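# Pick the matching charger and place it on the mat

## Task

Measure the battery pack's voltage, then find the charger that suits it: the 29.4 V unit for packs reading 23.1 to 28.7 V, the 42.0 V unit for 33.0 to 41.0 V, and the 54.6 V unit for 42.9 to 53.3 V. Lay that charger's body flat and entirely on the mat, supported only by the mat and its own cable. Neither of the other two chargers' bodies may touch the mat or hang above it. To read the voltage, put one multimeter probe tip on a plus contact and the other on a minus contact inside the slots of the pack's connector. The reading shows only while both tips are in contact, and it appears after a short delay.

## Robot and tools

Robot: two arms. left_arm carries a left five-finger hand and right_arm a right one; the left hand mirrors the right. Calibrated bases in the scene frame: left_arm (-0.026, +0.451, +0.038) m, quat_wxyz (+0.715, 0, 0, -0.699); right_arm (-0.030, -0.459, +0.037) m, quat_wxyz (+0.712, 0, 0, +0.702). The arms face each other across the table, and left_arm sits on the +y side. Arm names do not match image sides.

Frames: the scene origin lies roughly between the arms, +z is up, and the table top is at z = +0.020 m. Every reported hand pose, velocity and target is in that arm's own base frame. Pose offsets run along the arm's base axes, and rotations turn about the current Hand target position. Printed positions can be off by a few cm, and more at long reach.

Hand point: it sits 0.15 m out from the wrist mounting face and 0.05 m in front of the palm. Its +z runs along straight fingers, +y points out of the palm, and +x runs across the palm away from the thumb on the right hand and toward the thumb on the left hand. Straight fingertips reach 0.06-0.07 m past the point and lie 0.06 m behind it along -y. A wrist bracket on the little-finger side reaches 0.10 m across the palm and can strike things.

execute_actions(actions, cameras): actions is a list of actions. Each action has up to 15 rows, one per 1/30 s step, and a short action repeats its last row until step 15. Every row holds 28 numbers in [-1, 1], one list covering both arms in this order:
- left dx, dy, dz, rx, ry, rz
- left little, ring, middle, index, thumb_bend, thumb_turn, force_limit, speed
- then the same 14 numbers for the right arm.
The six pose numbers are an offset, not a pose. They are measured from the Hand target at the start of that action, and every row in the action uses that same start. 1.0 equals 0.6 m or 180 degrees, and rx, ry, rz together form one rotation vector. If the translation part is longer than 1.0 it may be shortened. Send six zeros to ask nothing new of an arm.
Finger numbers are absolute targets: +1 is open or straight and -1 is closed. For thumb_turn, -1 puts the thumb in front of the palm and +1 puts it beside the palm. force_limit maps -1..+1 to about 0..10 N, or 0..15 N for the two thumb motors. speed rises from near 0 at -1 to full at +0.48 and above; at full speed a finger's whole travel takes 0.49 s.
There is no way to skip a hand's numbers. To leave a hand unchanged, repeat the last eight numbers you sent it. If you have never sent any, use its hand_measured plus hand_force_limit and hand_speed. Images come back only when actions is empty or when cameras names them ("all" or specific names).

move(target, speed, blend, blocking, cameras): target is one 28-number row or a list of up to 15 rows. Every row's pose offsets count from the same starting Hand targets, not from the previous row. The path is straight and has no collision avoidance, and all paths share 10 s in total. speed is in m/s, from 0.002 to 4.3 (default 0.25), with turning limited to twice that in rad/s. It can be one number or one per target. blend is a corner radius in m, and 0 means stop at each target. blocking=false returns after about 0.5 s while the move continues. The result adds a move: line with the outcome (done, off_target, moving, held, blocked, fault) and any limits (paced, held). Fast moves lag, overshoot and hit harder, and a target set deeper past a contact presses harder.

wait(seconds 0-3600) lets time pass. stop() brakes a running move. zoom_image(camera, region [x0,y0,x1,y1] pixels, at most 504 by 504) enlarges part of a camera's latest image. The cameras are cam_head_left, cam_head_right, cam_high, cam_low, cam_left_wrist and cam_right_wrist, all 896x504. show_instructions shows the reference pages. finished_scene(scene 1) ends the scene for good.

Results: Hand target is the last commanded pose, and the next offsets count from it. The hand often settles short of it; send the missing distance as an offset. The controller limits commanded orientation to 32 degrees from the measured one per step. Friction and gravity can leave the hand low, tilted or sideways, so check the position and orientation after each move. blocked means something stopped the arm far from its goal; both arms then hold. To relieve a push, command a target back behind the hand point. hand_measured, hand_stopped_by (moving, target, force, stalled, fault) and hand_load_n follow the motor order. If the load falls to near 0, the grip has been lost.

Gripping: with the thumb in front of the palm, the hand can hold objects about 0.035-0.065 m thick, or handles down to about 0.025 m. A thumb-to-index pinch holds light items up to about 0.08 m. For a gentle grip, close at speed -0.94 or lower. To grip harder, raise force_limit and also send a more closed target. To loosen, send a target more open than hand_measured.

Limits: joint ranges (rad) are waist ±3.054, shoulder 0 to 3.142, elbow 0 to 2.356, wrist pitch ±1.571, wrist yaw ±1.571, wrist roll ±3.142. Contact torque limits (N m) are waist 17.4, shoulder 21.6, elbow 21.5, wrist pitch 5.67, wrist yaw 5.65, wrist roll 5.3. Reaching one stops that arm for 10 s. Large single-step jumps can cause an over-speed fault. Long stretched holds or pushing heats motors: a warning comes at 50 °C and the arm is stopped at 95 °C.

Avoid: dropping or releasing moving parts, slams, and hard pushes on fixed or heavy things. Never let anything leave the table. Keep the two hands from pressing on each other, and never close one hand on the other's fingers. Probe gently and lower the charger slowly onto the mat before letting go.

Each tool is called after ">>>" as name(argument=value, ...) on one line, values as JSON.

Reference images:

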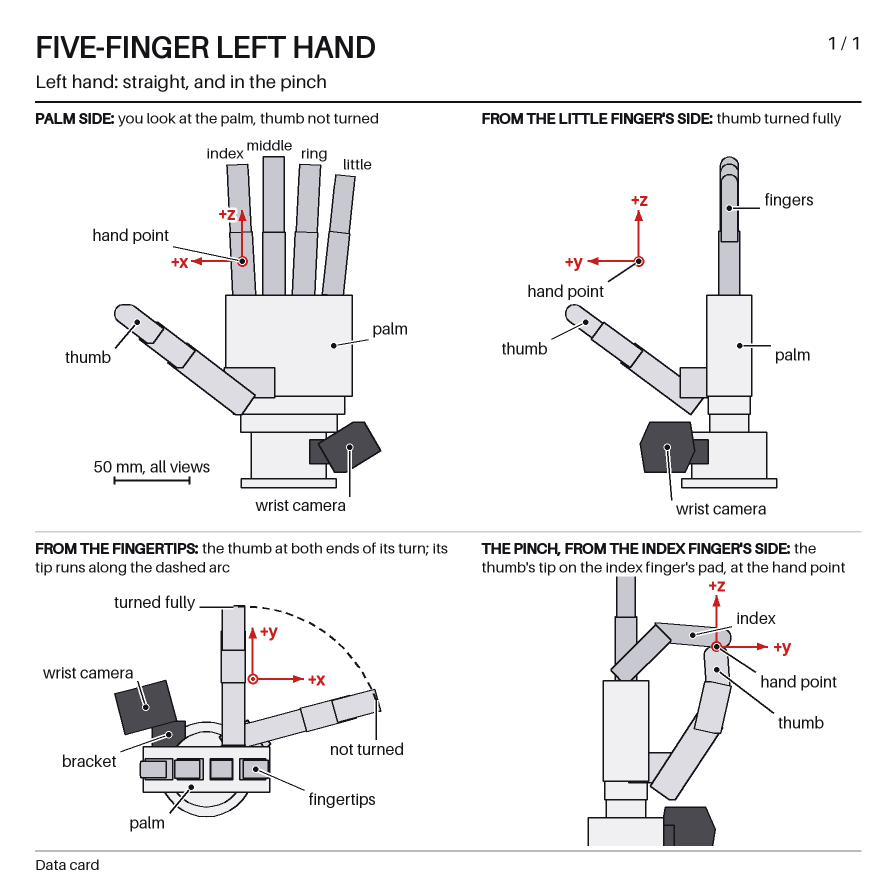

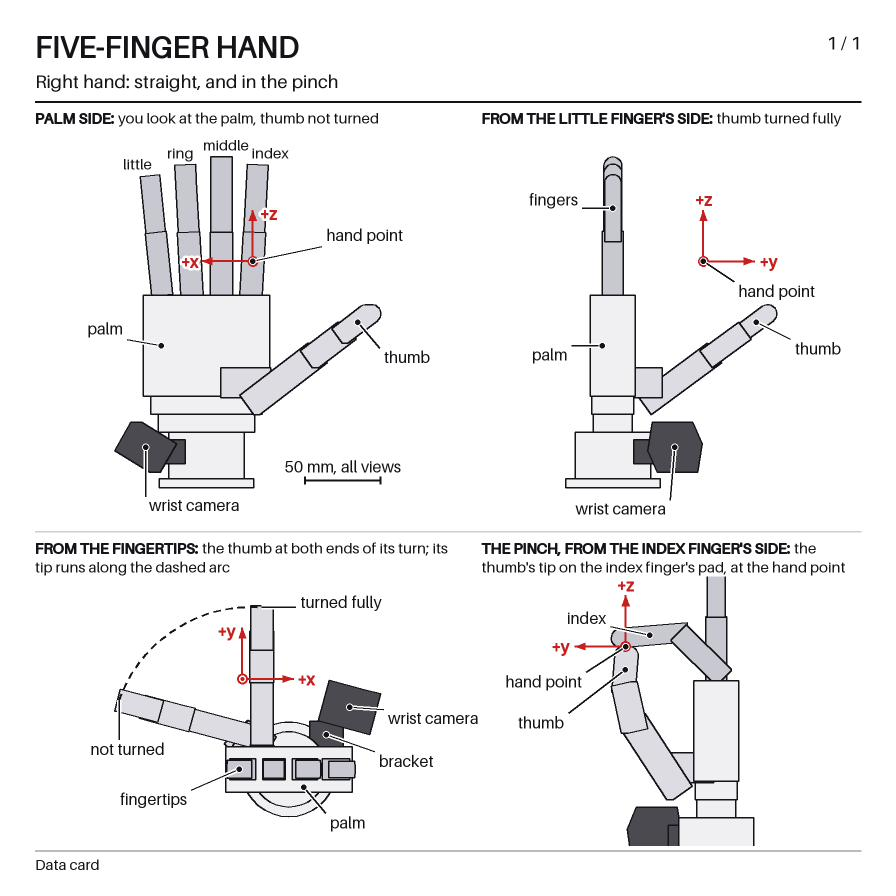

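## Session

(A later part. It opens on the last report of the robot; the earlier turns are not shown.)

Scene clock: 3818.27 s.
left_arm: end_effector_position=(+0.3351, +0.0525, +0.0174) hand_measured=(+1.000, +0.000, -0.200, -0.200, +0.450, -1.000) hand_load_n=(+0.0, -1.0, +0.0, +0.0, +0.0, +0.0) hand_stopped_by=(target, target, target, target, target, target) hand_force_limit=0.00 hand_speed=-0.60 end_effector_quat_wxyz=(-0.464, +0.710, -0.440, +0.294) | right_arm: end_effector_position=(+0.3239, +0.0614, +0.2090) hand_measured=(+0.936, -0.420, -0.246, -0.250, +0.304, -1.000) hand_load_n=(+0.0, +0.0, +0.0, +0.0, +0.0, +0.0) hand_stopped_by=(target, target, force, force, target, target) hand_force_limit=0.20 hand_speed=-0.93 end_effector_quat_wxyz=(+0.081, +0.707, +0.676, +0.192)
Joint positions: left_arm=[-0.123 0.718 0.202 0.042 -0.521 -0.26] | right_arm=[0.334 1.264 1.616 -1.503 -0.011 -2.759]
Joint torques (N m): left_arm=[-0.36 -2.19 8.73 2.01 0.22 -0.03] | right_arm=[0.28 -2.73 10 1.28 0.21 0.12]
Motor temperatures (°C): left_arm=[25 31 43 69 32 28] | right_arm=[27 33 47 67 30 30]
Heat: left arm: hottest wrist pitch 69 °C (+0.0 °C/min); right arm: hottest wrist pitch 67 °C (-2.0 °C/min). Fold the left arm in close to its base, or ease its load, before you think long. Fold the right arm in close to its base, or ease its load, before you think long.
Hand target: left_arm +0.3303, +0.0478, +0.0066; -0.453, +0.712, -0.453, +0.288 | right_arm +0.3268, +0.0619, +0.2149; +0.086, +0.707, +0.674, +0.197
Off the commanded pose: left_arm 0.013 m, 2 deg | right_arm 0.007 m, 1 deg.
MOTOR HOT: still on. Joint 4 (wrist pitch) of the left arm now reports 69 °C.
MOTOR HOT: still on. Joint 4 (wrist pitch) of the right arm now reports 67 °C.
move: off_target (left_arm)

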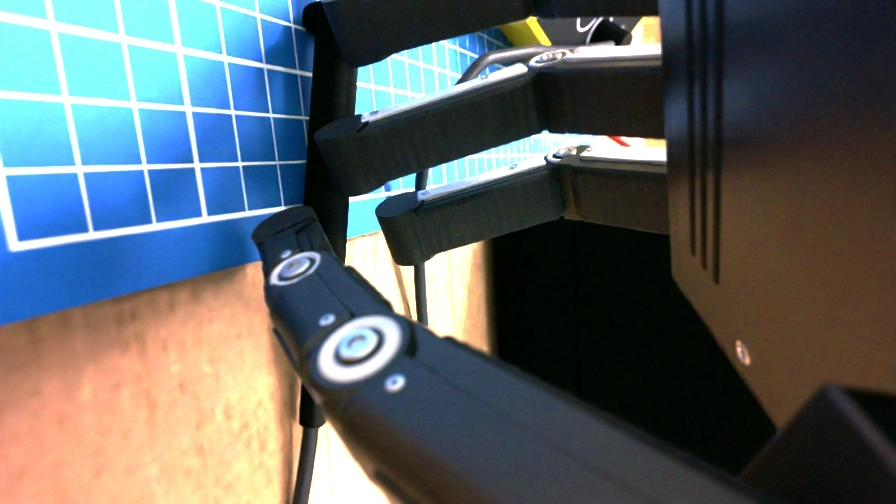

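>>> move(target=[[0,0,0,0,0,0,1,0.2,-0.22,-0.26,0.34,-1,0.2,-0.7,0,0,0,0,0,0,1,-0.42,-0.25,-0.4,0.3,-1,0.2,-0.93]], speed=0.05, cameras=["cam_left_wrist"])

Scene clock: 3823.53 s.
left_arm: end_effector_position=(+0.3366, +0.0477, +0.0185) hand_measured=(+1.000, +0.200, -0.220, -0.260, +0.340, -1.000) hand_load_n=(+0.0, -2.0, +0.5, +0.0, +0.0, +0.0) hand_stopped_by=(target, target, target, target, target, target) hand_force_limit=0.20 hand_speed=-0.70 end_effector_quat_wxyz=(-0.460, +0.708, -0.444, +0.300) | right_arm: end_effector_position=(+0.3239, +0.0614, +0.2090) hand_measured=(+0.936, -0.420, -0.246, -0.250, +0.304, -1.000) hand_load_n=(+0.0, +0.0, +0.0, +0.0, +0.0, +0.0) hand_stopped_by=(target, target, force, force, target, target) hand_force_limit=0.20 hand_speed=-0.93 end_effector_quat_wxyz=(+0.081, +0.707, +0.676, +0.192)
Joint positions: left_arm=[-0.126 0.717 0.205 0.041 -0.508 -0.26] | right_arm=[0.334 1.264 1.616 -1.503 -0.011 -2.759]
Joint torques (N m): left_arm=[0.08 -1.96 8.36 2.05 -0.25 -0.04] | right_arm=[0.29 -2.77 9.98 1.28 0.2 0.12]
Motor temperatures (°C): left_arm=[25 31 44 68 32 28] | right_arm=[27 33 47 67 30 30]
Heat: left arm: hottest wrist pitch 68 °C (+1.0 °C/min); right arm: hottest wrist pitch 67 °C (-2.0 °C/min). Fold the left arm in close to its base, or ease its load, before you think long. Fold the right arm in close to its base, or ease its load, before you think long.
Hand target: left_arm +0.3303, +0.0478, +0.0066; -0.453, +0.712, -0.453, +0.288 | right_arm +0.3268, +0.0619, +0.2149; +0.086, +0.707, +0.674, +0.197
Off the commanded pose: left_arm 0.014 m, 2 deg | right_arm 0.007 m, 1 deg.
MOTOR HOT: still on. Joint 4 (wrist pitch) of the left arm now reports 68 °C.
MOTOR HOT: still on. Joint 4 (wrist pitch) of the right arm now reports 67 °C.
move: done

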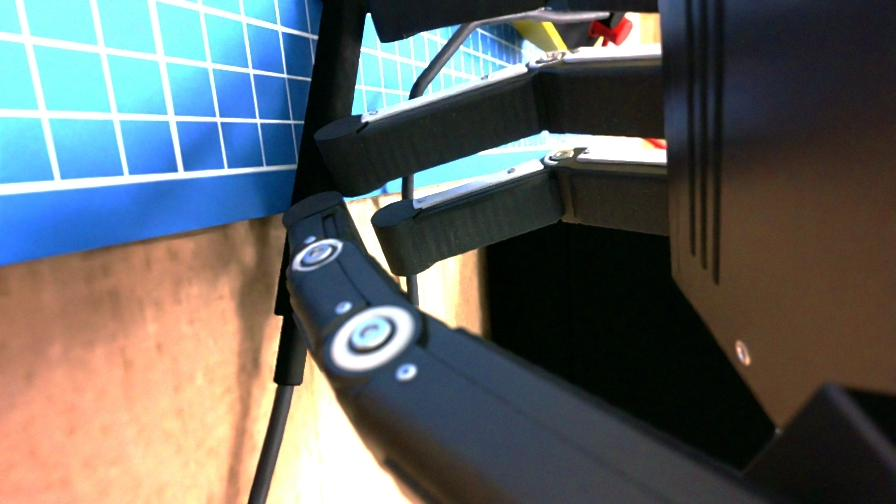

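>>> move(target=[[0,0,0.025,0,0,0,1,0.5,-0.1,-0.1,0.45,-1,0.3,-0.3,0,0,0,0,0,0,1,-0.42,-0.25,-0.4,0.3,-1,0.2,-0.93],[-0.015,-0.008,0.025,0,0,-0.03,1,0.5,-0.1,-0.1,0.45,-1,0.3,-0.3,0,0,0,0,0,0,1,-0.42,-0.25,-0.4,0.3,-1,0.2,-0.93]], speed=0.06, cameras=["cam_left_wrist"])

Scene clock: 3834.00 s.
left_arm: end_effector_position=(+0.3255, +0.0424, +0.0297) hand_measured=(+1.000, +0.500, -0.100, -0.100, +0.450, -1.000) hand_load_n=(+0.0, +0.0, +0.0, -0.5, +0.0, +0.0) hand_stopped_by=(target, target, target, target, target, target) hand_force_limit=0.30 hand_speed=-0.30 end_effector_quat_wxyz=(-0.442, +0.688, -0.482, +0.314) | right_arm: end_effector_position=(+0.3239, +0.0614, +0.2090) hand_measured=(+0.936, -0.420, -0.246, -0.250, +0.304, -1.000) hand_load_n=(+0.0, +0.0, +0.0, +0.0, +0.0, +0.0) hand_stopped_by=(target, target, force, force, target, target) hand_force_limit=0.20 hand_speed=-0.93 end_effector_quat_wxyz=(+0.081, +0.707, +0.676, +0.192)
Joint positions: left_arm=[-0.009 0.572 0.239 -0.115 -0.318 -0.156] | right_arm=[0.334 1.264 1.616 -1.503 -0.011 -2.759]
Joint torques (N m): left_arm=[0.29 -3.05 7.97 3.35 -0.11 0.08] | right_arm=[0.32 -2.79 9.97 1.28 0.2 0.12]
Motor temperatures (°C): left_arm=[25 30 44 67 32 28] | right_arm=[27 33 48 67 30 30]
Heat: left arm: hottest wrist pitch 67 °C (+3.0 °C/min); right arm: hottest wrist pitch 67 °C (-1.0 °C/min). Fold the left arm in close to its base, or ease its load, before you think long. Fold the right arm in close to its base, or ease its load, before you think long.
Hand target: left_arm +0.3213, +0.0430, +0.0217; -0.439, +0.689, -0.486, +0.309 | right_arm +0.3268, +0.0619, +0.2149; +0.086, +0.707, +0.674, +0.197
Off the commanded pose: left_arm 0.009 m, 1 deg | right_arm 0.007 m, 1 deg.
MOTOR HOT: still on. Joint 4 (wrist pitch) of the left arm now reports 67 °C.
MOTOR HOT: still on. Joint 4 (wrist pitch) of the right arm now reports 67 °C.
move: off_target (left_arm)

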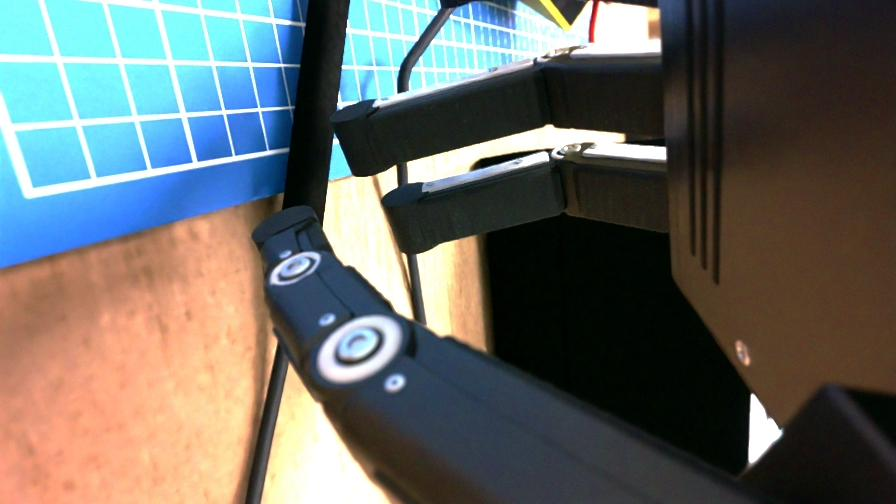

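>>> move(target=[[-0.003,0.009,-0.01,0,0,-0.01,1,0.5,-0.1,-0.1,0.45,-1,0.3,-0.3,0,0,0,0,0,0,1,-0.42,-0.25,-0.4,0.3,-1,0.2,-0.93],[-0.003,0.009,-0.03,0,0,-0.01,1,0.5,-0.1,-0.1,0.45,-1,0.3,-0.3,0,0,0,0,0,0,1,-0.42,-0.25,-0.4,0.3,-1,0.2,-0.93]], speed=0.05, cameras=["cam_left_wrist"])

Scene clock: 3839.97 s.
left_arm: end_effector_position=(+0.3264, +0.0481, +0.0202) hand_measured=(+1.000, +0.500, -0.100, -0.100, +0.450, -1.000) hand_load_n=(+0.0, -0.5, -1.0, +0.0, +0.0, +0.0) hand_stopped_by=(target, target, target, target, target, target) hand_force_limit=0.30 hand_speed=-0.30 end_effector_quat_wxyz=(-0.443, +0.676, -0.489, +0.328) | right_arm: end_effector_position=(+0.3239, +0.0614, +0.2090) hand_measured=(+0.936, -0.420, -0.246, -0.250, +0.304, -1.000) hand_load_n=(+0.0, +0.0, +0.0, +0.0, +0.0, +0.0) hand_stopped_by=(target, target, force, force, target, target) hand_force_limit=0.20 hand_speed=-0.93 end_effector_quat_wxyz=(+0.081, +0.707, +0.676, +0.192)
Joint positions: left_arm=[0.106 0.551 0.17 -0.029 -0.185 -0.09] | right_arm=[0.334 1.264 1.616 -1.503 -0.011 -2.759]
Joint torques (N m): left_arm=[0.34 -1.73 6.94 3.23 -0.05 0.08] | right_arm=[0.34 -2.74 9.97 1.29 0.19 0.12]
Motor temperatures (°C): left_arm=[25 30 43 69 32 28] | right_arm=[27 33 48 67 30 30]
Heat: left arm: hottest wrist pitch 69 °C (+6.0 °C/min); right arm: hottest wrist pitch 67 °C (-1.0 °C/min). Fold the left arm in close to its base, or ease its load, before you think long. Fold the right arm in close to its base, or ease its load, before you think long.
Hand target: left_arm +0.3195, +0.0484, +0.0037; -0.434, +0.682, -0.497, +0.316 | right_arm +0.3268, +0.0619, +0.2149; +0.086, +0.707, +0.674, +0.197
Off the commanded pose: left_arm 0.018 m, 2 deg | right_arm 0.007 m, 1 deg.
MOTOR HOT: still on. Joint 4 (wrist pitch) of the left arm now reports 69 °C.
MOTOR HOT: still on. Joint 4 (wrist pitch) of the right arm now reports 67 °C.
move: off_target (left_arm)

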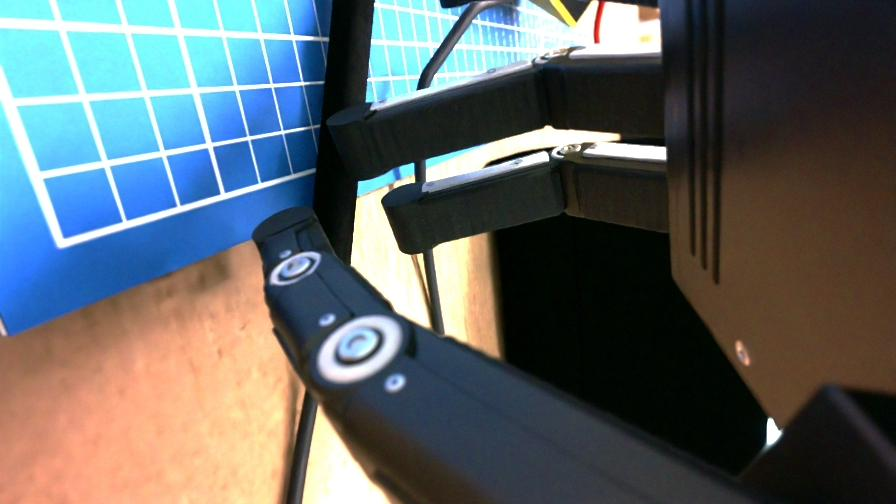

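>>> move(target=[[0,0,0,0,0,0,1,0.5,-0.25,-0.27,0.45,-1,0.3,-0.6,0,0,0,0,0,0,1,-0.42,-0.25,-0.4,0.3,-1,0.2,-0.93]], speed=0.05, cameras=["cam_left_wrist"])

Scene clock: 3843.93 s.
left_arm: end_effector_position=(+0.3237, +0.0481, +0.0145) hand_measured=(+1.000, +0.500, -0.250, -0.270, +0.450, -1.000) hand_load_n=(+0.0, +0.0, +0.0, +0.0, +0.0, +0.0) hand_stopped_by=(target, target, target, target, target, target) hand_force_limit=0.30 hand_speed=-0.60 end_effector_quat_wxyz=(-0.440, +0.678, -0.492, +0.324) | right_arm: end_effector_position=(+0.3239, +0.0614, +0.2090) hand_measured=(+0.936, -0.420, -0.246, -0.250, +0.304, -1.000) hand_load_n=(+0.0, +0.0, +0.0, +0.0, +0.0, +0.0) hand_stopped_by=(target, target, force, force, target, target) hand_force_limit=0.20 hand_speed=-0.93 end_effector_quat_wxyz=(+0.081, +0.707, +0.676, +0.192)
Joint positions: left_arm=[0.107 0.551 0.162 -0.033 -0.185 -0.09] | right_arm=[0.334 1.264 1.616 -1.503 -0.011 -2.759]
Joint torques (N m): left_arm=[0.32 -1.56 8.26 3.65 0.01 0.07] | right_arm=[0.28 -2.75 9.96 1.29 0.2 0.12]
Motor temperatures (°C): left_arm=[25 30 44 70 32 28] | right_arm=[27 33 48 66 30 30]
Heat: left arm: hottest wrist pitch 70 °C (+8.0 °C/min); right arm: hottest wrist pitch 66 °C (-2.0 °C/min). Fold the left arm in close to its base, or ease its load, before you think long. Fold the right arm in close to its base, or ease its load, before you think long.
Hand target: left_arm +0.3194, +0.0484, +0.0036; -0.434, +0.682, -0.497, +0.316 | right_arm +0.3268, +0.0619, +0.2149; +0.086, +0.707, +0.674, +0.197
Off the commanded pose: left_arm 0.012 m, 1 deg | right_arm 0.007 m, 1 deg.
MOTOR HOT: still on. Joint 4 (wrist pitch) of the left arm now reports 70 °C.
MOTOR HOT: still on. Joint 4 (wrist pitch) of the right arm now reports 66 °C.
move: done

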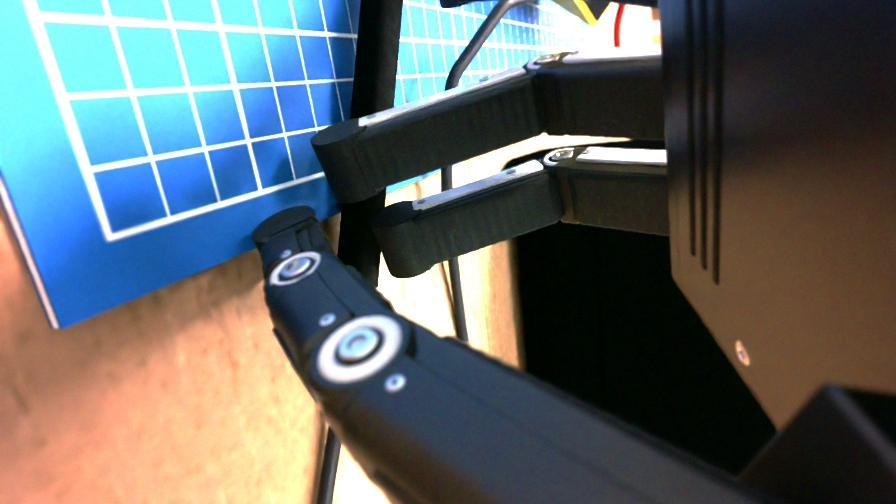

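>>> move(target=[[-0.006,0.02,0.008,0,0,0,1,0.5,-0.25,-0.27,0.45,-1,0.3,-0.6,0,0,0,0,0,0,1,-0.42,-0.25,-0.4,0.3,-1,0.2,-0.93],[-0.006,0.02,-0.003,0,0,0,1,0.5,-0.25,-0.27,0.45,-1,0.3,-0.6,0,0,0,0,0,0,1,-0.42,-0.25,-0.4,0.3,-1,0.2,-0.93]], speed=0.05, cameras=["cam_left_wrist"])

Scene clock: 3850.13 s.
left_arm: end_effector_position=(+0.3201, +0.0597, +0.0124) hand_measured=(+1.000, +0.500, -0.250, -0.270, +0.450, -1.000) hand_load_n=(+0.0, +0.0, +0.0, +0.0, +0.0, +0.0) hand_stopped_by=(target, target, target, target, target, target) hand_force_limit=0.30 hand_speed=-0.60 end_effector_quat_wxyz=(-0.439, +0.678, -0.493, +0.323) | right_arm: end_effector_position=(+0.3239, +0.0614, +0.2090) hand_measured=(+0.936, -0.420, -0.246, -0.250, +0.304, -1.000) hand_load_n=(+0.0, +0.0, +0.0, +0.0, +0.0, -0.5) hand_stopped_by=(target, target, force, force, target, target) hand_force_limit=0.20 hand_speed=-0.93 end_effector_quat_wxyz=(+0.081, +0.707, +0.676, +0.192)
Joint positions: left_arm=[0.225 0.541 0.153 -0.031 -0.075 -0.038] | right_arm=[0.334 1.264 1.616 -1.503 -0.011 -2.759]
Joint torques (N m): left_arm=[0.42 -2.11 7.83 3.75 -0.09 0.01] | right_arm=[0.31 -2.73 9.9 1.29 0.19 0.13]
Motor temperatures (°C): left_arm=[25 30 44 70 32 28] | right_arm=[27 33 48 66 30 30]
Heat: left arm: hottest wrist pitch 70 °C (+5.1 °C/min); right arm: hottest wrist pitch 66 °C (-2.0 °C/min). Fold the left arm in close to its base, or ease its load, before you think long. Fold the right arm in close to its base, or ease its load, before you think long.
Hand target: left_arm +0.3158, +0.0604, +0.0018; -0.434, +0.682, -0.497, +0.316 | right_arm +0.3268, +0.0619, +0.2149; +0.086, +0.707, +0.674, +0.197
Off the commanded pose: left_arm 0.011 m, 1 deg | right_arm 0.007 m, 1 deg.
MOTOR HOT: still on. Joint 4 (wrist pitch) of the left arm now reports 70 °C.
MOTOR HOT: still on. Joint 4 (wrist pitch) of the right arm now reports 66 °C.
move: off_target (left_arm)

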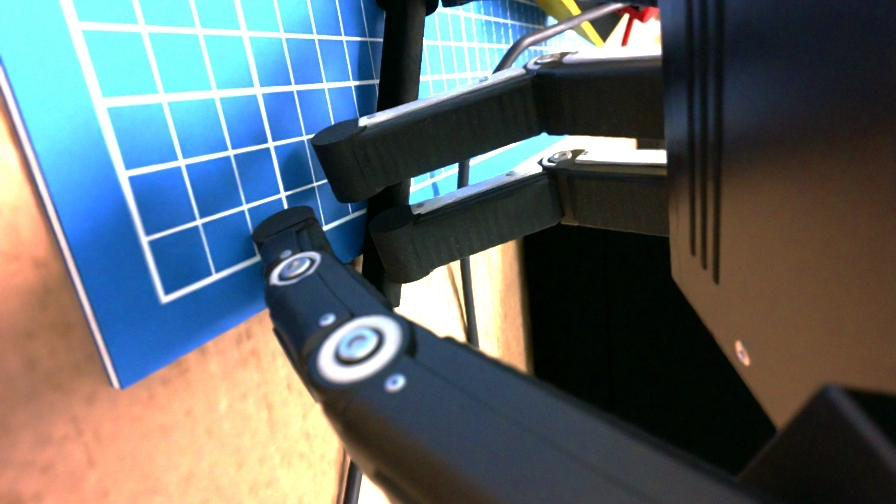

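>>> move(target=[[0.011,0.005,0.01,0,0,-0.02,1,0.5,-0.25,-0.27,0.45,-1,0.3,-0.6,0,0,0,0,0,0,1,-0.42,-0.25,-0.4,0.3,-1,0.2,-0.93],[0.011,0.005,0,0,0,-0.02,1,0.5,-0.25,-0.27,0.45,-1,0.3,-0.6,0,0,0,0,0,0,1,-0.42,-0.25,-0.4,0.3,-1,0.2,-0.93]], speed=0.05, cameras=["cam_left_wrist"])

Scene clock: 3855.30 s.
left_arm: end_effector_position=(+0.3270, +0.0639, +0.0132) hand_measured=(+1.000, +0.500, -0.250, -0.270, +0.450, -1.000) hand_load_n=(+0.0, +0.0, +0.0, +0.0, +0.0, +0.0) hand_stopped_by=(target, target, target, target, target, target) hand_force_limit=0.30 hand_speed=-0.60 end_effector_quat_wxyz=(-0.432, +0.660, -0.514, +0.336) | right_arm: end_effector_position=(+0.3239, +0.0614, +0.2090) hand_measured=(+0.936, -0.420, -0.246, -0.250, +0.304, -1.000) hand_load_n=(+0.0, +0.0, +0.0, +0.0, +0.0, +0.0) hand_stopped_by=(target, target, force, force, target, target) hand_force_limit=0.20 hand_speed=-0.93 end_effector_quat_wxyz=(+0.081, +0.707, +0.676, +0.192)
Joint positions: left_arm=[0.358 0.629 0.163 0.051 0.101 0.045] | right_arm=[0.334 1.264 1.616 -1.503 -0.011 -2.759]
Joint torques (N m): left_arm=[0.38 -1.94 7.82 3.72 0.08 0.09] | right_arm=[0.27 -2.8 9.97 1.28 0.19 0.12]
Motor temperatures (°C): left_arm=[25 30 44 72 32 28] | right_arm=[27 33 48 66 30 30]
Heat: left arm: hottest wrist pitch 72 °C (+6.1 °C/min); right arm: hottest wrist pitch 66 °C (-2.0 °C/min). Fold the left arm in close to its base, or ease its load, before you think long. Fold the right arm in close to its base, or ease its load, before you think long.
Hand target: left_arm +0.3225, +0.0634, +0.0018; -0.424, +0.666, -0.518, +0.330 | right_arm +0.3268, +0.0619, +0.2149; +0.086, +0.707, +0.674, +0.197
Off the commanded pose: left_arm 0.012 m, 1 deg | right_arm 0.007 m, 1 deg.
MOTOR HOT: still on. Joint 4 (wrist pitch) of the left arm now reports 72 °C.
MOTOR HOT: still on. Joint 4 (wrist pitch) of the right arm now reports 66 °C.
move: off_target (left_arm)

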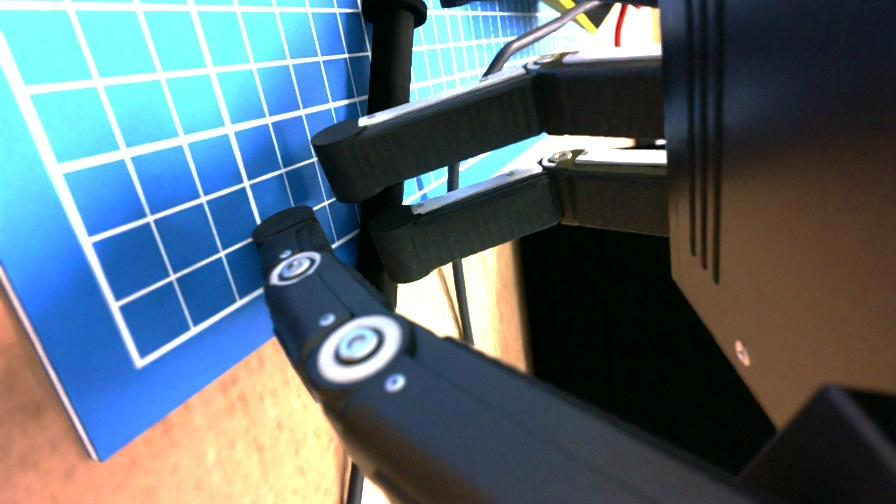

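>>> move(target=[[0.006,0.002,0,0,0,0,1,0.5,-0.25,-0.27,0.3,-1,0.1,-0.8,0,0,0,0,0,0,1,-0.42,-0.25,-0.4,0.3,-1,0.2,-0.93]], speed=0.05, cameras=["cam_left_wrist"])

Scene clock: 3861.43 s.
left_arm: end_effector_position=(+0.3304, +0.0648, +0.0121) hand_measured=(+1.000, +0.500, -0.250, -0.270, +0.300, -1.000) hand_load_n=(+0.0, -0.5, +0.0, -1.5, +0.0, +0.0) hand_stopped_by=(target, target, target, target, target, target) hand_force_limit=0.10 hand_speed=-0.80 end_effector_quat_wxyz=(-0.431, +0.660, -0.515, +0.336) | right_arm: end_effector_position=(+0.3239, +0.0614, +0.2090) hand_measured=(+0.936, -0.420, -0.246, -0.250, +0.304, -1.000) hand_load_n=(+0.0, +0.0, +0.0, +0.0, -0.5, +0.0) hand_stopped_by=(target, target, force, force, target, target) hand_force_limit=0.20 hand_speed=-0.93 end_effector_quat_wxyz=(+0.081, +0.707, +0.676, +0.192)
Joint positions: left_arm=[0.358 0.664 0.163 0.086 0.102 0.045] | right_arm=[0.334 1.264 1.616 -1.503 -0.011 -2.759]
Joint torques (N m): left_arm=[0.28 -1.59 8.42 3.5 0.03 0.07] | right_arm=[0.36 -2.8 9.96 1.3 0.19 0.12]
Motor temperatures (°C): left_arm=[25 30 45 71 32 28] | right_arm=[27 33 48 66 30 30]
Heat: left arm: hottest wrist pitch 71 °C (+4.0 °C/min); right arm: hottest wrist pitch 66 °C (-2.0 °C/min). Fold the left arm in close to its base, or ease its load, before you think long. Fold the right arm in close to its base, or ease its load, before you think long.
Hand target: left_arm +0.3261, +0.0646, +0.0018; -0.424, +0.666, -0.518, +0.330 | right_arm +0.3268, +0.0619, +0.2149; +0.086, +0.707, +0.674, +0.197
Off the commanded pose: left_arm 0.011 m, 1 deg | right_arm 0.007 m, 1 deg.
MOTOR HOT: still on. Joint 4 (wrist pitch) of the left arm now reports 71 °C.
MOTOR HOT: still on. Joint 4 (wrist pitch) of the right arm now reports 66 °C.
move: off_target (left_arm)

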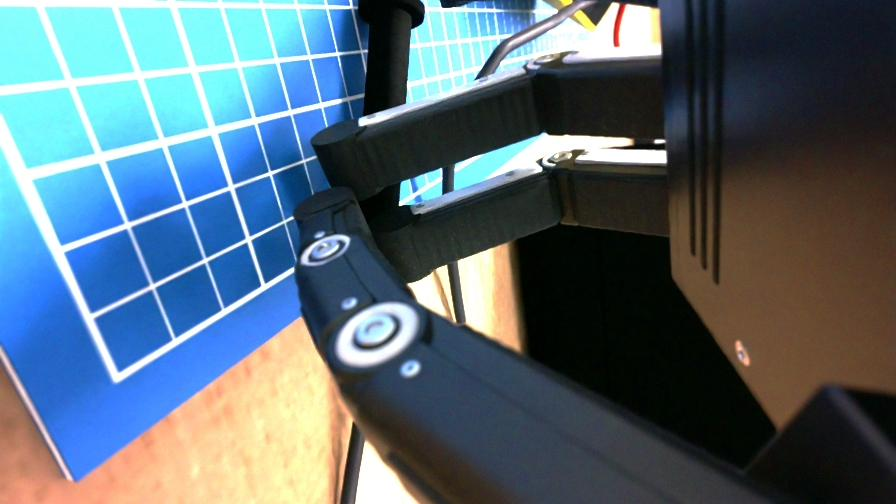

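>>> move(target=[[0.006,0.002,0.006,0,0,0,1,0.5,-0.25,-0.27,0.2,-1,0.1,-0.85,0,0,0,0,0,0,1,-0.42,-0.25,-0.4,0.3,-1,0.2,-0.93]], speed=0.05, cameras=["cam_left_wrist"])

Scene clock: 3866.23 s.
left_arm: end_effector_position=(+0.3320, +0.0645, +0.0110) hand_measured=(+1.000, +0.500, -0.250, -0.270, +0.226, -1.000) hand_load_n=(+0.0, +0.0, +0.0, -2.0, +8.0, +0.0) hand_stopped_by=(target, target, target, target, force, target) hand_force_limit=0.10 hand_speed=-0.85 end_effector_quat_wxyz=(-0.429, +0.661, -0.516, +0.337) | right_arm: end_effector_position=(+0.3239, +0.0614, +0.2090) hand_measured=(+0.936, -0.420, -0.246, -0.250, +0.304, -1.000) hand_load_n=(+0.0, +0.0, +0.0, +0.0, +0.0, +0.0) hand_stopped_by=(target, target, force, force, target, target) hand_force_limit=0.20 hand_speed=-0.93 end_effector_quat_wxyz=(+0.081, +0.707, +0.676, +0.192)
Joint positions: left_arm=[0.358 0.687 0.167 0.1 0.106 0.045] | right_arm=[0.334 1.264 1.616 -1.503 -0.011 -2.759]
Joint torques (N m): left_arm=[0.28 -1.46 9.97 3.03 -0.11 0.05] | right_arm=[0.3 -2.76 9.96 1.28 0.19 0.13]
Motor temperatures (°C): left_arm=[25 30 46 73 32 28] | right_arm=[27 33 48 66 30 30]
Heat: left arm: hottest wrist pitch 73 °C (+5.1 °C/min); right arm: hottest wrist pitch 66 °C (-1.0 °C/min). Fold the left arm in close to its base, or ease its load, before you think long. Fold the right arm in close to its base, or ease its load, before you think long.
Hand target: left_arm +0.3296, +0.0658, +0.0054; -0.424, +0.666, -0.518, +0.330 | right_arm +0.3268, +0.0619, +0.2149; +0.086, +0.707, +0.674, +0.197
Off the commanded pose: left_arm 0.006 m, 1 deg | right_arm 0.007 m, 1 deg.
MOTOR HOT: still on. Joint 4 (wrist pitch) of the left arm now reports 73 °C.
MOTOR HOT: still on. Joint 4 (wrist pitch) of the right arm now reports 66 °C.
move: done

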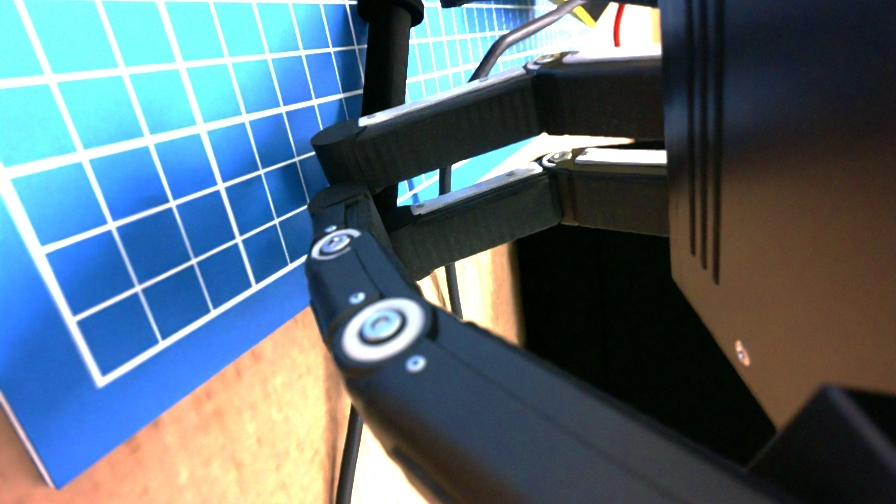

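>>> move(target=[[0.0,0.0,0.01,0,0,0,1,0.5,-0.2,-0.2,0.45,-1,0.3,-0.4,0,0,0,0,0,0,1,-0.42,-0.25,-0.4,0.3,-1,0.2,-0.93],[0,0,0.045,0,0,0,1,0.5,0.3,0.3,0.45,-1,0.3,-0.3,0,0,0,0,0,0,1,-0.42,-0.25,-0.4,0.3,-1,0.2,-0.93]], speed=0.05, cameras=["cam_left_wrist"])

Scene clock: 3882.43 s.
left_arm: end_effector_position=(+0.3272, +0.0637, +0.0245) hand_measured=(+1.000, +0.500, +0.300, +0.300, +0.450, -1.000) hand_load_n=(+0.0, +0.0, +0.0, +0.0, +0.0, +0.0) hand_stopped_by=(target, target, target, target, target, target) hand_force_limit=0.30 hand_speed=-0.30 end_effector_quat_wxyz=(-0.416, +0.670, -0.520, +0.327) | right_arm: end_effector_position=(+0.3239, +0.0614, +0.2090) hand_measured=(+0.936, -0.420, -0.246, -0.250, +0.304, -1.000) hand_load_n=(+0.0, +0.0, +0.0, +0.0, +0.0, +0.0) hand_stopped_by=(target, target, force, force, target, target) hand_force_limit=0.20 hand_speed=-0.93 end_effector_quat_wxyz=(+0.081, +0.707, +0.676, +0.192)
Joint positions: left_arm=[0.358 0.661 0.259 -0.054 0.102 0.044] | right_arm=[0.334 1.264 1.616 -1.503 -0.011 -2.759]
Joint torques (N m): left_arm=[0.16 -3.74 11.55 3.39 -0.01 0.11] | right_arm=[0.35 -2.74 9.99 1.29 0.2 0.12]
Motor temperatures (°C): left_arm=[25 30 47 69 32 28] | right_arm=[27 33 48 65 30 30]
Heat: left arm: hottest wrist pitch 69 °C (+1.0 °C/min); right arm: hottest wrist pitch 65 °C (-2.0 °C/min). Fold the left arm in close to its base, or ease its load, before you think long. Fold the right arm in close to its base, or ease its load, before you think long.
Hand target: left_arm +0.3296, +0.0658, +0.0324; -0.424, +0.666, -0.518, +0.330 | right_arm +0.3268, +0.0619, +0.2149; +0.086, +0.707, +0.674, +0.197
Off the commanded pose: left_arm 0.009 m, 1 deg | right_arm 0.007 m, 1 deg.
MOTOR HOT: still on. Joint 4 (wrist pitch) of the left arm now reports 69 °C.
MOTOR HOT: still on. Joint 4 (wrist pitch) of the right arm now reports 65 °C.
move: off_target (left_arm)

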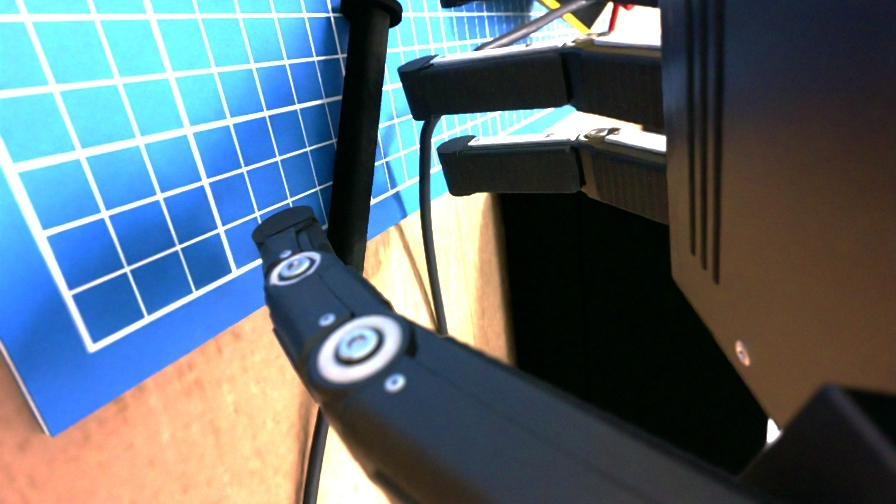

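>>> move(target=[[0.007,0.003,-0.028,0,0,-0.02,1,0.5,0.3,0.3,0.45,-1,0.3,-0.4,0,0,0,0,0,0,1,-0.42,-0.25,-0.4,0.3,-1,0.2,-0.93]], speed=0.05, cameras=["cam_left_wrist"])

Scene clock: 3886.70 s.
left_arm: end_effector_position=(+0.3383, +0.0690, +0.0268) hand_measured=(+1.000, +0.500, +0.300, +0.300, +0.450, -1.000) hand_load_n=(+0.0, +0.0, +0.0, +0.0, +0.0, +0.0) hand_stopped_by=(target, target, target, target, target, target) hand_force_limit=0.30 hand_speed=-0.40 end_effector_quat_wxyz=(-0.422, +0.644, -0.535, +0.347) | right_arm: end_effector_position=(+0.3239, +0.0614, +0.2090) hand_measured=(+0.936, -0.420, -0.246, -0.250, +0.304, -1.000) hand_load_n=(+0.0, +0.0, +0.0, +0.0, +0.0, +0.0) hand_stopped_by=(target, target, force, force, target, target) hand_force_limit=0.20 hand_speed=-0.93 end_effector_quat_wxyz=(+0.081, +0.707, +0.676, +0.192)
Joint positions: left_arm=[0.457 0.744 0.242 0.075 0.245 0.116] | right_arm=[0.334 1.264 1.616 -1.503 -0.011 -2.759]
Joint torques (N m): left_arm=[0.36 -2.36 7.77 3.65 0.28 0.06] | right_arm=[0.32 -2.76 9.94 1.28 0.21 0.13]
Motor temperatures (°C): left_arm=[25 30 48 70 32 28] | right_arm=[27 33 48 65 30 30]
Heat: left arm: hottest wrist pitch 70 °C (+2.0 °C/min); right arm: hottest wrist pitch 65 °C (-2.0 °C/min). Fold the left arm in close to its base, or ease its load, before you think long. Fold the right arm in close to its base, or ease its load, before you think long.
Hand target: left_arm +0.3338, +0.0675, +0.0155; -0.413, +0.649, -0.539, +0.343 | right_arm +0.3268, +0.0619, +0.2149; +0.086, +0.707, +0.674, +0.197
Off the commanded pose: left_arm 0.012 m, 1 deg | right_arm 0.007 m, 1 deg.
MOTOR HOT: still on. Joint 4 (wrist pitch) of the left arm now reports 70 °C.
MOTOR HOT: still on. Joint 4 (wrist pitch) of the right arm now reports 65 °C.
move: off_target (left_arm)

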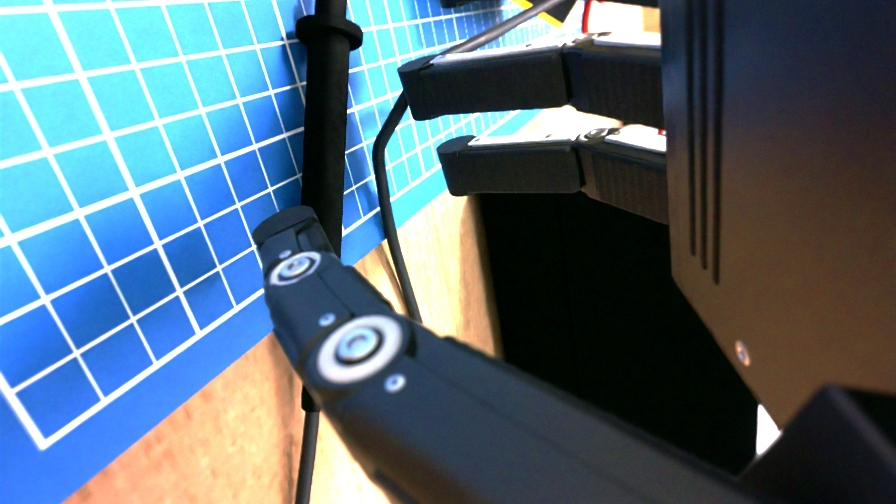

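>>> move(target=[[0.002,-0.004,-0.02,0,0,0,1,0.5,0.3,0.3,0.45,-1,0.3,-0.4,0,0,0,0,0,0,1,-0.42,-0.25,-0.4,0.3,-1,0.2,-0.93]], speed=0.05, cameras=["cam_left_wrist"])

Scene clock: 3890.57 s.
left_arm: end_effector_position=(+0.3394, +0.0683, +0.0153) hand_measured=(+1.000, +0.500, +0.300, +0.300, +0.450, -1.000) hand_load_n=(+0.0, +0.0, -0.5, +0.0, +0.0, +0.0) hand_stopped_by=(target, target, target, target, target, target) hand_force_limit=0.30 hand_speed=-0.40 end_effector_quat_wxyz=(-0.424, +0.643, -0.536, +0.347) | right_arm: end_effector_position=(+0.3239, +0.0614, +0.2090) hand_measured=(+0.936, -0.420, -0.246, -0.250, +0.304, -1.000) hand_load_n=(+0.0, +0.0, +0.0, +0.0, +0.0, +0.0) hand_stopped_by=(target, target, force, force, target, target) hand_force_limit=0.20 hand_speed=-0.93 end_effector_quat_wxyz=(+0.081, +0.707, +0.676, +0.192)
Joint positions: left_arm=[0.446 0.776 0.199 0.153 0.235 0.114] | right_arm=[0.334 1.264 1.616 -1.503 -0.011 -2.759]
Joint torques (N m): left_arm=[-0.38 -2.33 7.61 3.64 0.04 -0.17] | right_arm=[0.34 -2.8 9.99 1.29 0.21 0.13]
Motor temperatures (°C): left_arm=[25 30 48 70 32 28] | right_arm=[27 33 48 65 30 30]
Heat: left arm: hottest wrist pitch 70 °C (+3.0 °C/min); right arm: hottest wrist pitch 65 °C (-2.0 °C/min). Fold the left arm in close to its base, or ease its load, before you think long. Fold the right arm in close to its base, or ease its load, before you think long.
Hand target: left_arm +0.3351, +0.0651, +0.0036; -0.413, +0.649, -0.539, +0.343 | right_arm +0.3268, +0.0619, +0.2149; +0.086, +0.707, +0.674, +0.197
Off the commanded pose: left_arm 0.013 m, 2 deg | right_arm 0.007 m, 1 deg.
MOTOR HOT: still on. Joint 4 (wrist pitch) of the left arm now reports 70 °C.
MOTOR HOT: still on. Joint 4 (wrist pitch) of the right arm now reports 65 °C.
move: off_target (left_arm)

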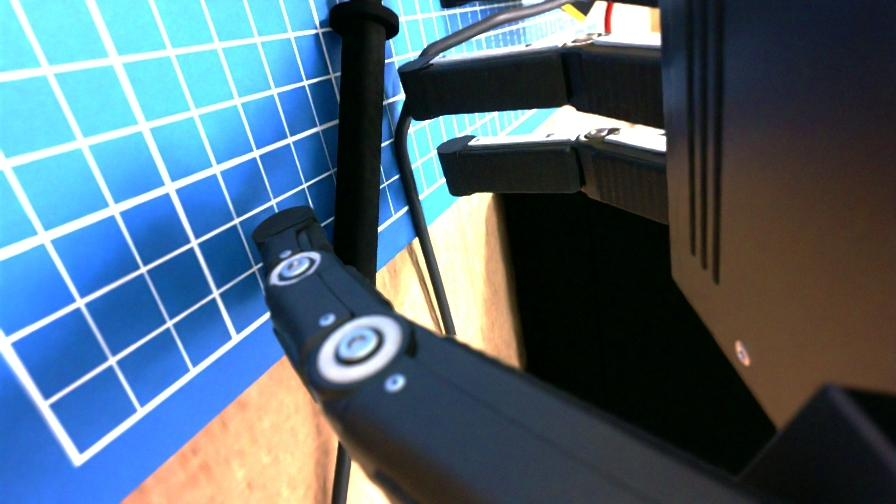

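>>> move(target=[[0,0,0.02,0,0,0,1,0.5,0.1,0.1,0.45,-1,0.3,-0.3,0,0,0,0,0,0,1,-0.42,-0.25,-0.4,0.3,-1,0.2,-0.93],[0.0,0.0,0.02,0,0,0,1,0.5,-0.24,-0.26,0.45,-1,0.3,-0.3,0,0,0,0,0,0,1,-0.42,-0.25,-0.4,0.3,-1,0.2,-0.93],[0.0,0.0,0.0,0,0,0,1,0.5,-0.24,-0.26,0.45,-1,0.3,-0.3,0,0,0,0,0,0,1,-0.42,-0.25,-0.4,0.3,-1,0.2,-0.93]], speed=0.05, cameras=["cam_left_wrist"])

Scene clock: 3910.17 s.
left_arm: end_effector_position=(+0.3389, +0.0679, +0.0137) hand_measured=(+1.000, +0.500, -0.240, -0.260, +0.450, -1.000) hand_load_n=(+0.0, +0.0, +1.0, +0.0, +1.0, +0.0) hand_stopped_by=(target, target, target, target, target, target) hand_force_limit=0.30 hand_speed=-0.30 end_effector_quat_wxyz=(-0.422, +0.644, -0.536, +0.346) | right_arm: end_effector_position=(+0.3239, +0.0614, +0.2090) hand_measured=(+0.936, -0.420, -0.246, -0.250, +0.304, -1.000) hand_load_n=(+0.0, +0.0, +0.0, +0.0, +0.0, +0.0) hand_stopped_by=(target, target, force, force, target, target) hand_force_limit=0.20 hand_speed=-0.93 end_effector_quat_wxyz=(+0.081, +0.707, +0.676, +0.192)
Joint positions: left_arm=[0.445 0.779 0.196 0.154 0.233 0.112] | right_arm=[0.334 1.264 1.616 -1.503 -0.011 -2.759]
Joint torques (N m): left_arm=[-0.35 -2.26 7.79 3.75 0.1 -0.13] | right_arm=[0.32 -2.78 9.98 1.3 0.21 0.12]
Motor temperatures (°C): left_arm=[25 30 46 78 32 28] | right_arm=[27 33 48 65 30 30]
Heat: left arm: hottest wrist pitch 78 °C (+7.1 °C/min); right arm: hottest wrist pitch 65 °C (-1.0 °C/min). Fold the left arm in close to its base, or ease its load, before you think long. Fold the right arm in close to its base, or ease its load, before you think long.
Hand target: left_arm +0.3351, +0.0651, +0.0036; -0.413, +0.649, -0.539, +0.343 | right_arm +0.3268, +0.0619, +0.2149; +0.086, +0.707, +0.674, +0.197
Off the commanded pose: left_arm 0.011 m, 1 deg | right_arm 0.007 m, 1 deg.
MOTOR HOT: still on. Joint 4 (wrist pitch) of the left arm now reports 78 °C.
MOTOR HOT: still on. Joint 4 (wrist pitch) of the right arm now reports 65 °C.
move: off_target (left_arm)

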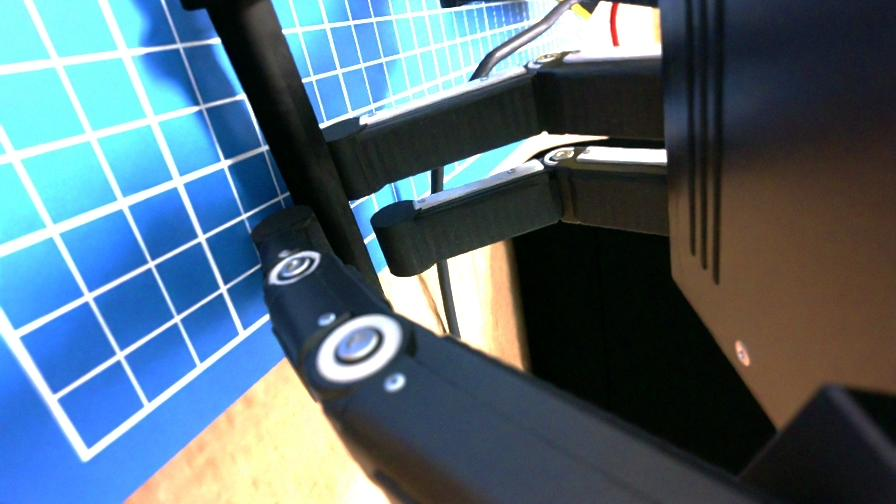

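>>> move(target=[[0,0,0.01,0,0,0,1,0.5,0.0,-0.1,0.5,-1,0.3,-0.3,0,0,0,0,0,0,1,-0.42,-0.25,-0.4,0.3,-1,0.2,-0.93],[0.0,0.0,0.025,0,0,0.09,1,0.5,0.0,-0.1,0.5,-1,0.3,-0.3,0,0,0,0,0,0,1,-0.42,-0.25,-0.4,0.3,-1,0.2,-0.93]], speed=0.06, cameras=["cam_left_wrist"])

Scene clock: 3919.60 s.
left_arm: end_effector_position=(+0.3327, +0.0659, +0.0151) hand_measured=(+1.000, +0.500, +0.000, -0.100, +0.500, -1.000) hand_load_n=(+0.0, +0.0, +0.0, +0.0, +0.0, +0.0) hand_stopped_by=(target, target, target, target, target, target) hand_force_limit=0.30 hand_speed=-0.30 end_effector_quat_wxyz=(-0.457, +0.719, -0.443, +0.280) | right_arm: end_effector_position=(+0.3239, +0.0614, +0.2090) hand_measured=(+0.936, -0.420, -0.246, -0.250, +0.304, -1.000) hand_load_n=(+0.0, +0.0, +0.0, +0.0, +0.0, +0.0) hand_stopped_by=(target, target, force, force, target, target) hand_force_limit=0.20 hand_speed=-0.93 end_effector_quat_wxyz=(+0.081, +0.707, +0.676, +0.192)
Joint positions: left_arm=[-0.031 0.735 0.231 0.013 -0.449 -0.226] | right_arm=[0.334 1.264 1.616 -1.503 -0.011 -2.759]
Joint torques (N m): left_arm=[-0.52 -2.11 11.37 3.2 -0.47 -0.13] | right_arm=[0.32 -2.76 9.96 1.3 0.2 0.12]
Motor temperatures (°C): left_arm=[25 30 47 79 32 28] | right_arm=[27 33 48 65 30 30]
Heat: left arm: hottest wrist pitch 79 °C (+8.1 °C/min); right arm: hottest wrist pitch 65 °C (-1.0 °C/min). Fold the left arm in close to its base, or ease its load, before you think long. Fold the right arm in close to its base, or ease its load, before you think long.
Hand target: left_arm +0.3350, +0.0652, +0.0185; -0.458, +0.719, -0.442, +0.281 | right_arm +0.3268, +0.0619, +0.2149; +0.086, +0.707, +0.674, +0.197
Off the commanded pose: left_arm 0.004 m, 0 deg | right_arm 0.007 m, 1 deg.
MOTOR HOT: still on. Joint 4 (wrist pitch) of the left arm now reports 79 °C.
MOTOR HOT: still on. Joint 4 (wrist pitch) of the right arm now reports 65 °C.
move: done

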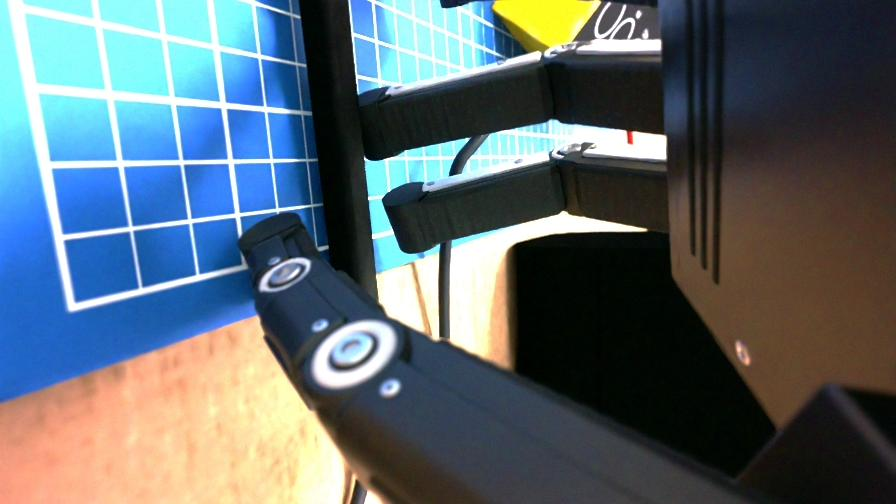

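>>> move(target=[[0,0,0.0,0,0,0,1,0.5,-0.25,-0.27,0.45,-1,0.0,-0.7,0,0,0,0,0,0,1,-0.42,-0.25,-0.4,0.3,-1,0.2,-0.93]], speed=0.06, cameras=["cam_left_wrist"])

Scene clock: 3939.13 s.
left_arm: end_effector_position=(+0.3327, +0.0659, +0.0151) hand_measured=(+1.000, +0.500, -0.250, -0.270, +0.450, -1.000) hand_load_n=(+0.0, -0.5, +0.0, +0.0, +0.5, +0.0) hand_stopped_by=(target, target, target, target, target, target) hand_force_limit=0.00 hand_speed=-0.70 end_effector_quat_wxyz=(-0.457, +0.719, -0.443, +0.280) | right_arm: end_effector_position=(+0.3239, +0.0614, +0.2090) hand_measured=(+0.936, -0.420, -0.246, -0.250, +0.304, -1.000) hand_load_n=(+0.0, +0.0, +0.0, +0.0, +0.0, +0.0) hand_stopped_by=(target, target, force, force, target, target) hand_force_limit=0.20 hand_speed=-0.93 end_effector_quat_wxyz=(+0.081, +0.707, +0.676, +0.192)
Joint positions: left_arm=[-0.031 0.736 0.231 0.012 -0.45 -0.226] | right_arm=[0.334 1.264 1.616 -1.503 -0.011 -2.759]
Joint torques (N m): left_arm=[-0.4 -2.05 11.21 3.18 -0.44 -0.17] | right_arm=[0.33 -2.72 9.97 1.29 0.2 0.12]
Motor temperatures (°C): left_arm=[25 29 52 73 32 28] | right_arm=[27 33 48 64 30 30]
Heat: left arm: hottest wrist pitch 73 °C (+4.1 °C/min); right arm: hottest wrist pitch 64 °C (-2.0 °C/min). Fold the left arm in close to its base, or ease its load, before you think long. Fold the right arm in close to its base, or ease its load, before you think long.
Hand target: left_arm +0.3350, +0.0652, +0.0184; -0.458, +0.719, -0.442, +0.281 | right_arm +0.3268, +0.0619, +0.2149; +0.086, +0.707, +0.674, +0.197
Off the commanded pose: left_arm 0.004 m, 0 deg | right_arm 0.007 m, 1 deg.
MOTOR HOT: still on. Joint 4 (wrist pitch) of the left arm now reports 73 °C.
MOTOR HOT: still on. Joint 4 (wrist pitch) of the right arm now reports 64 °C.
move: done

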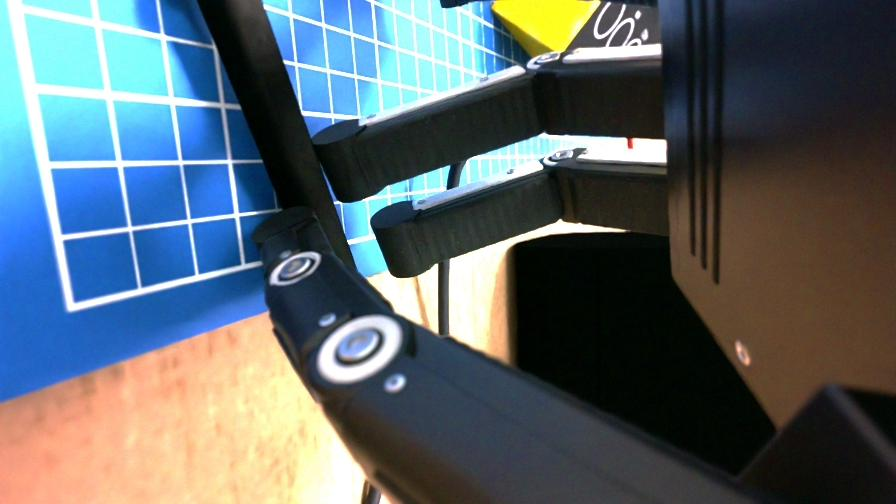

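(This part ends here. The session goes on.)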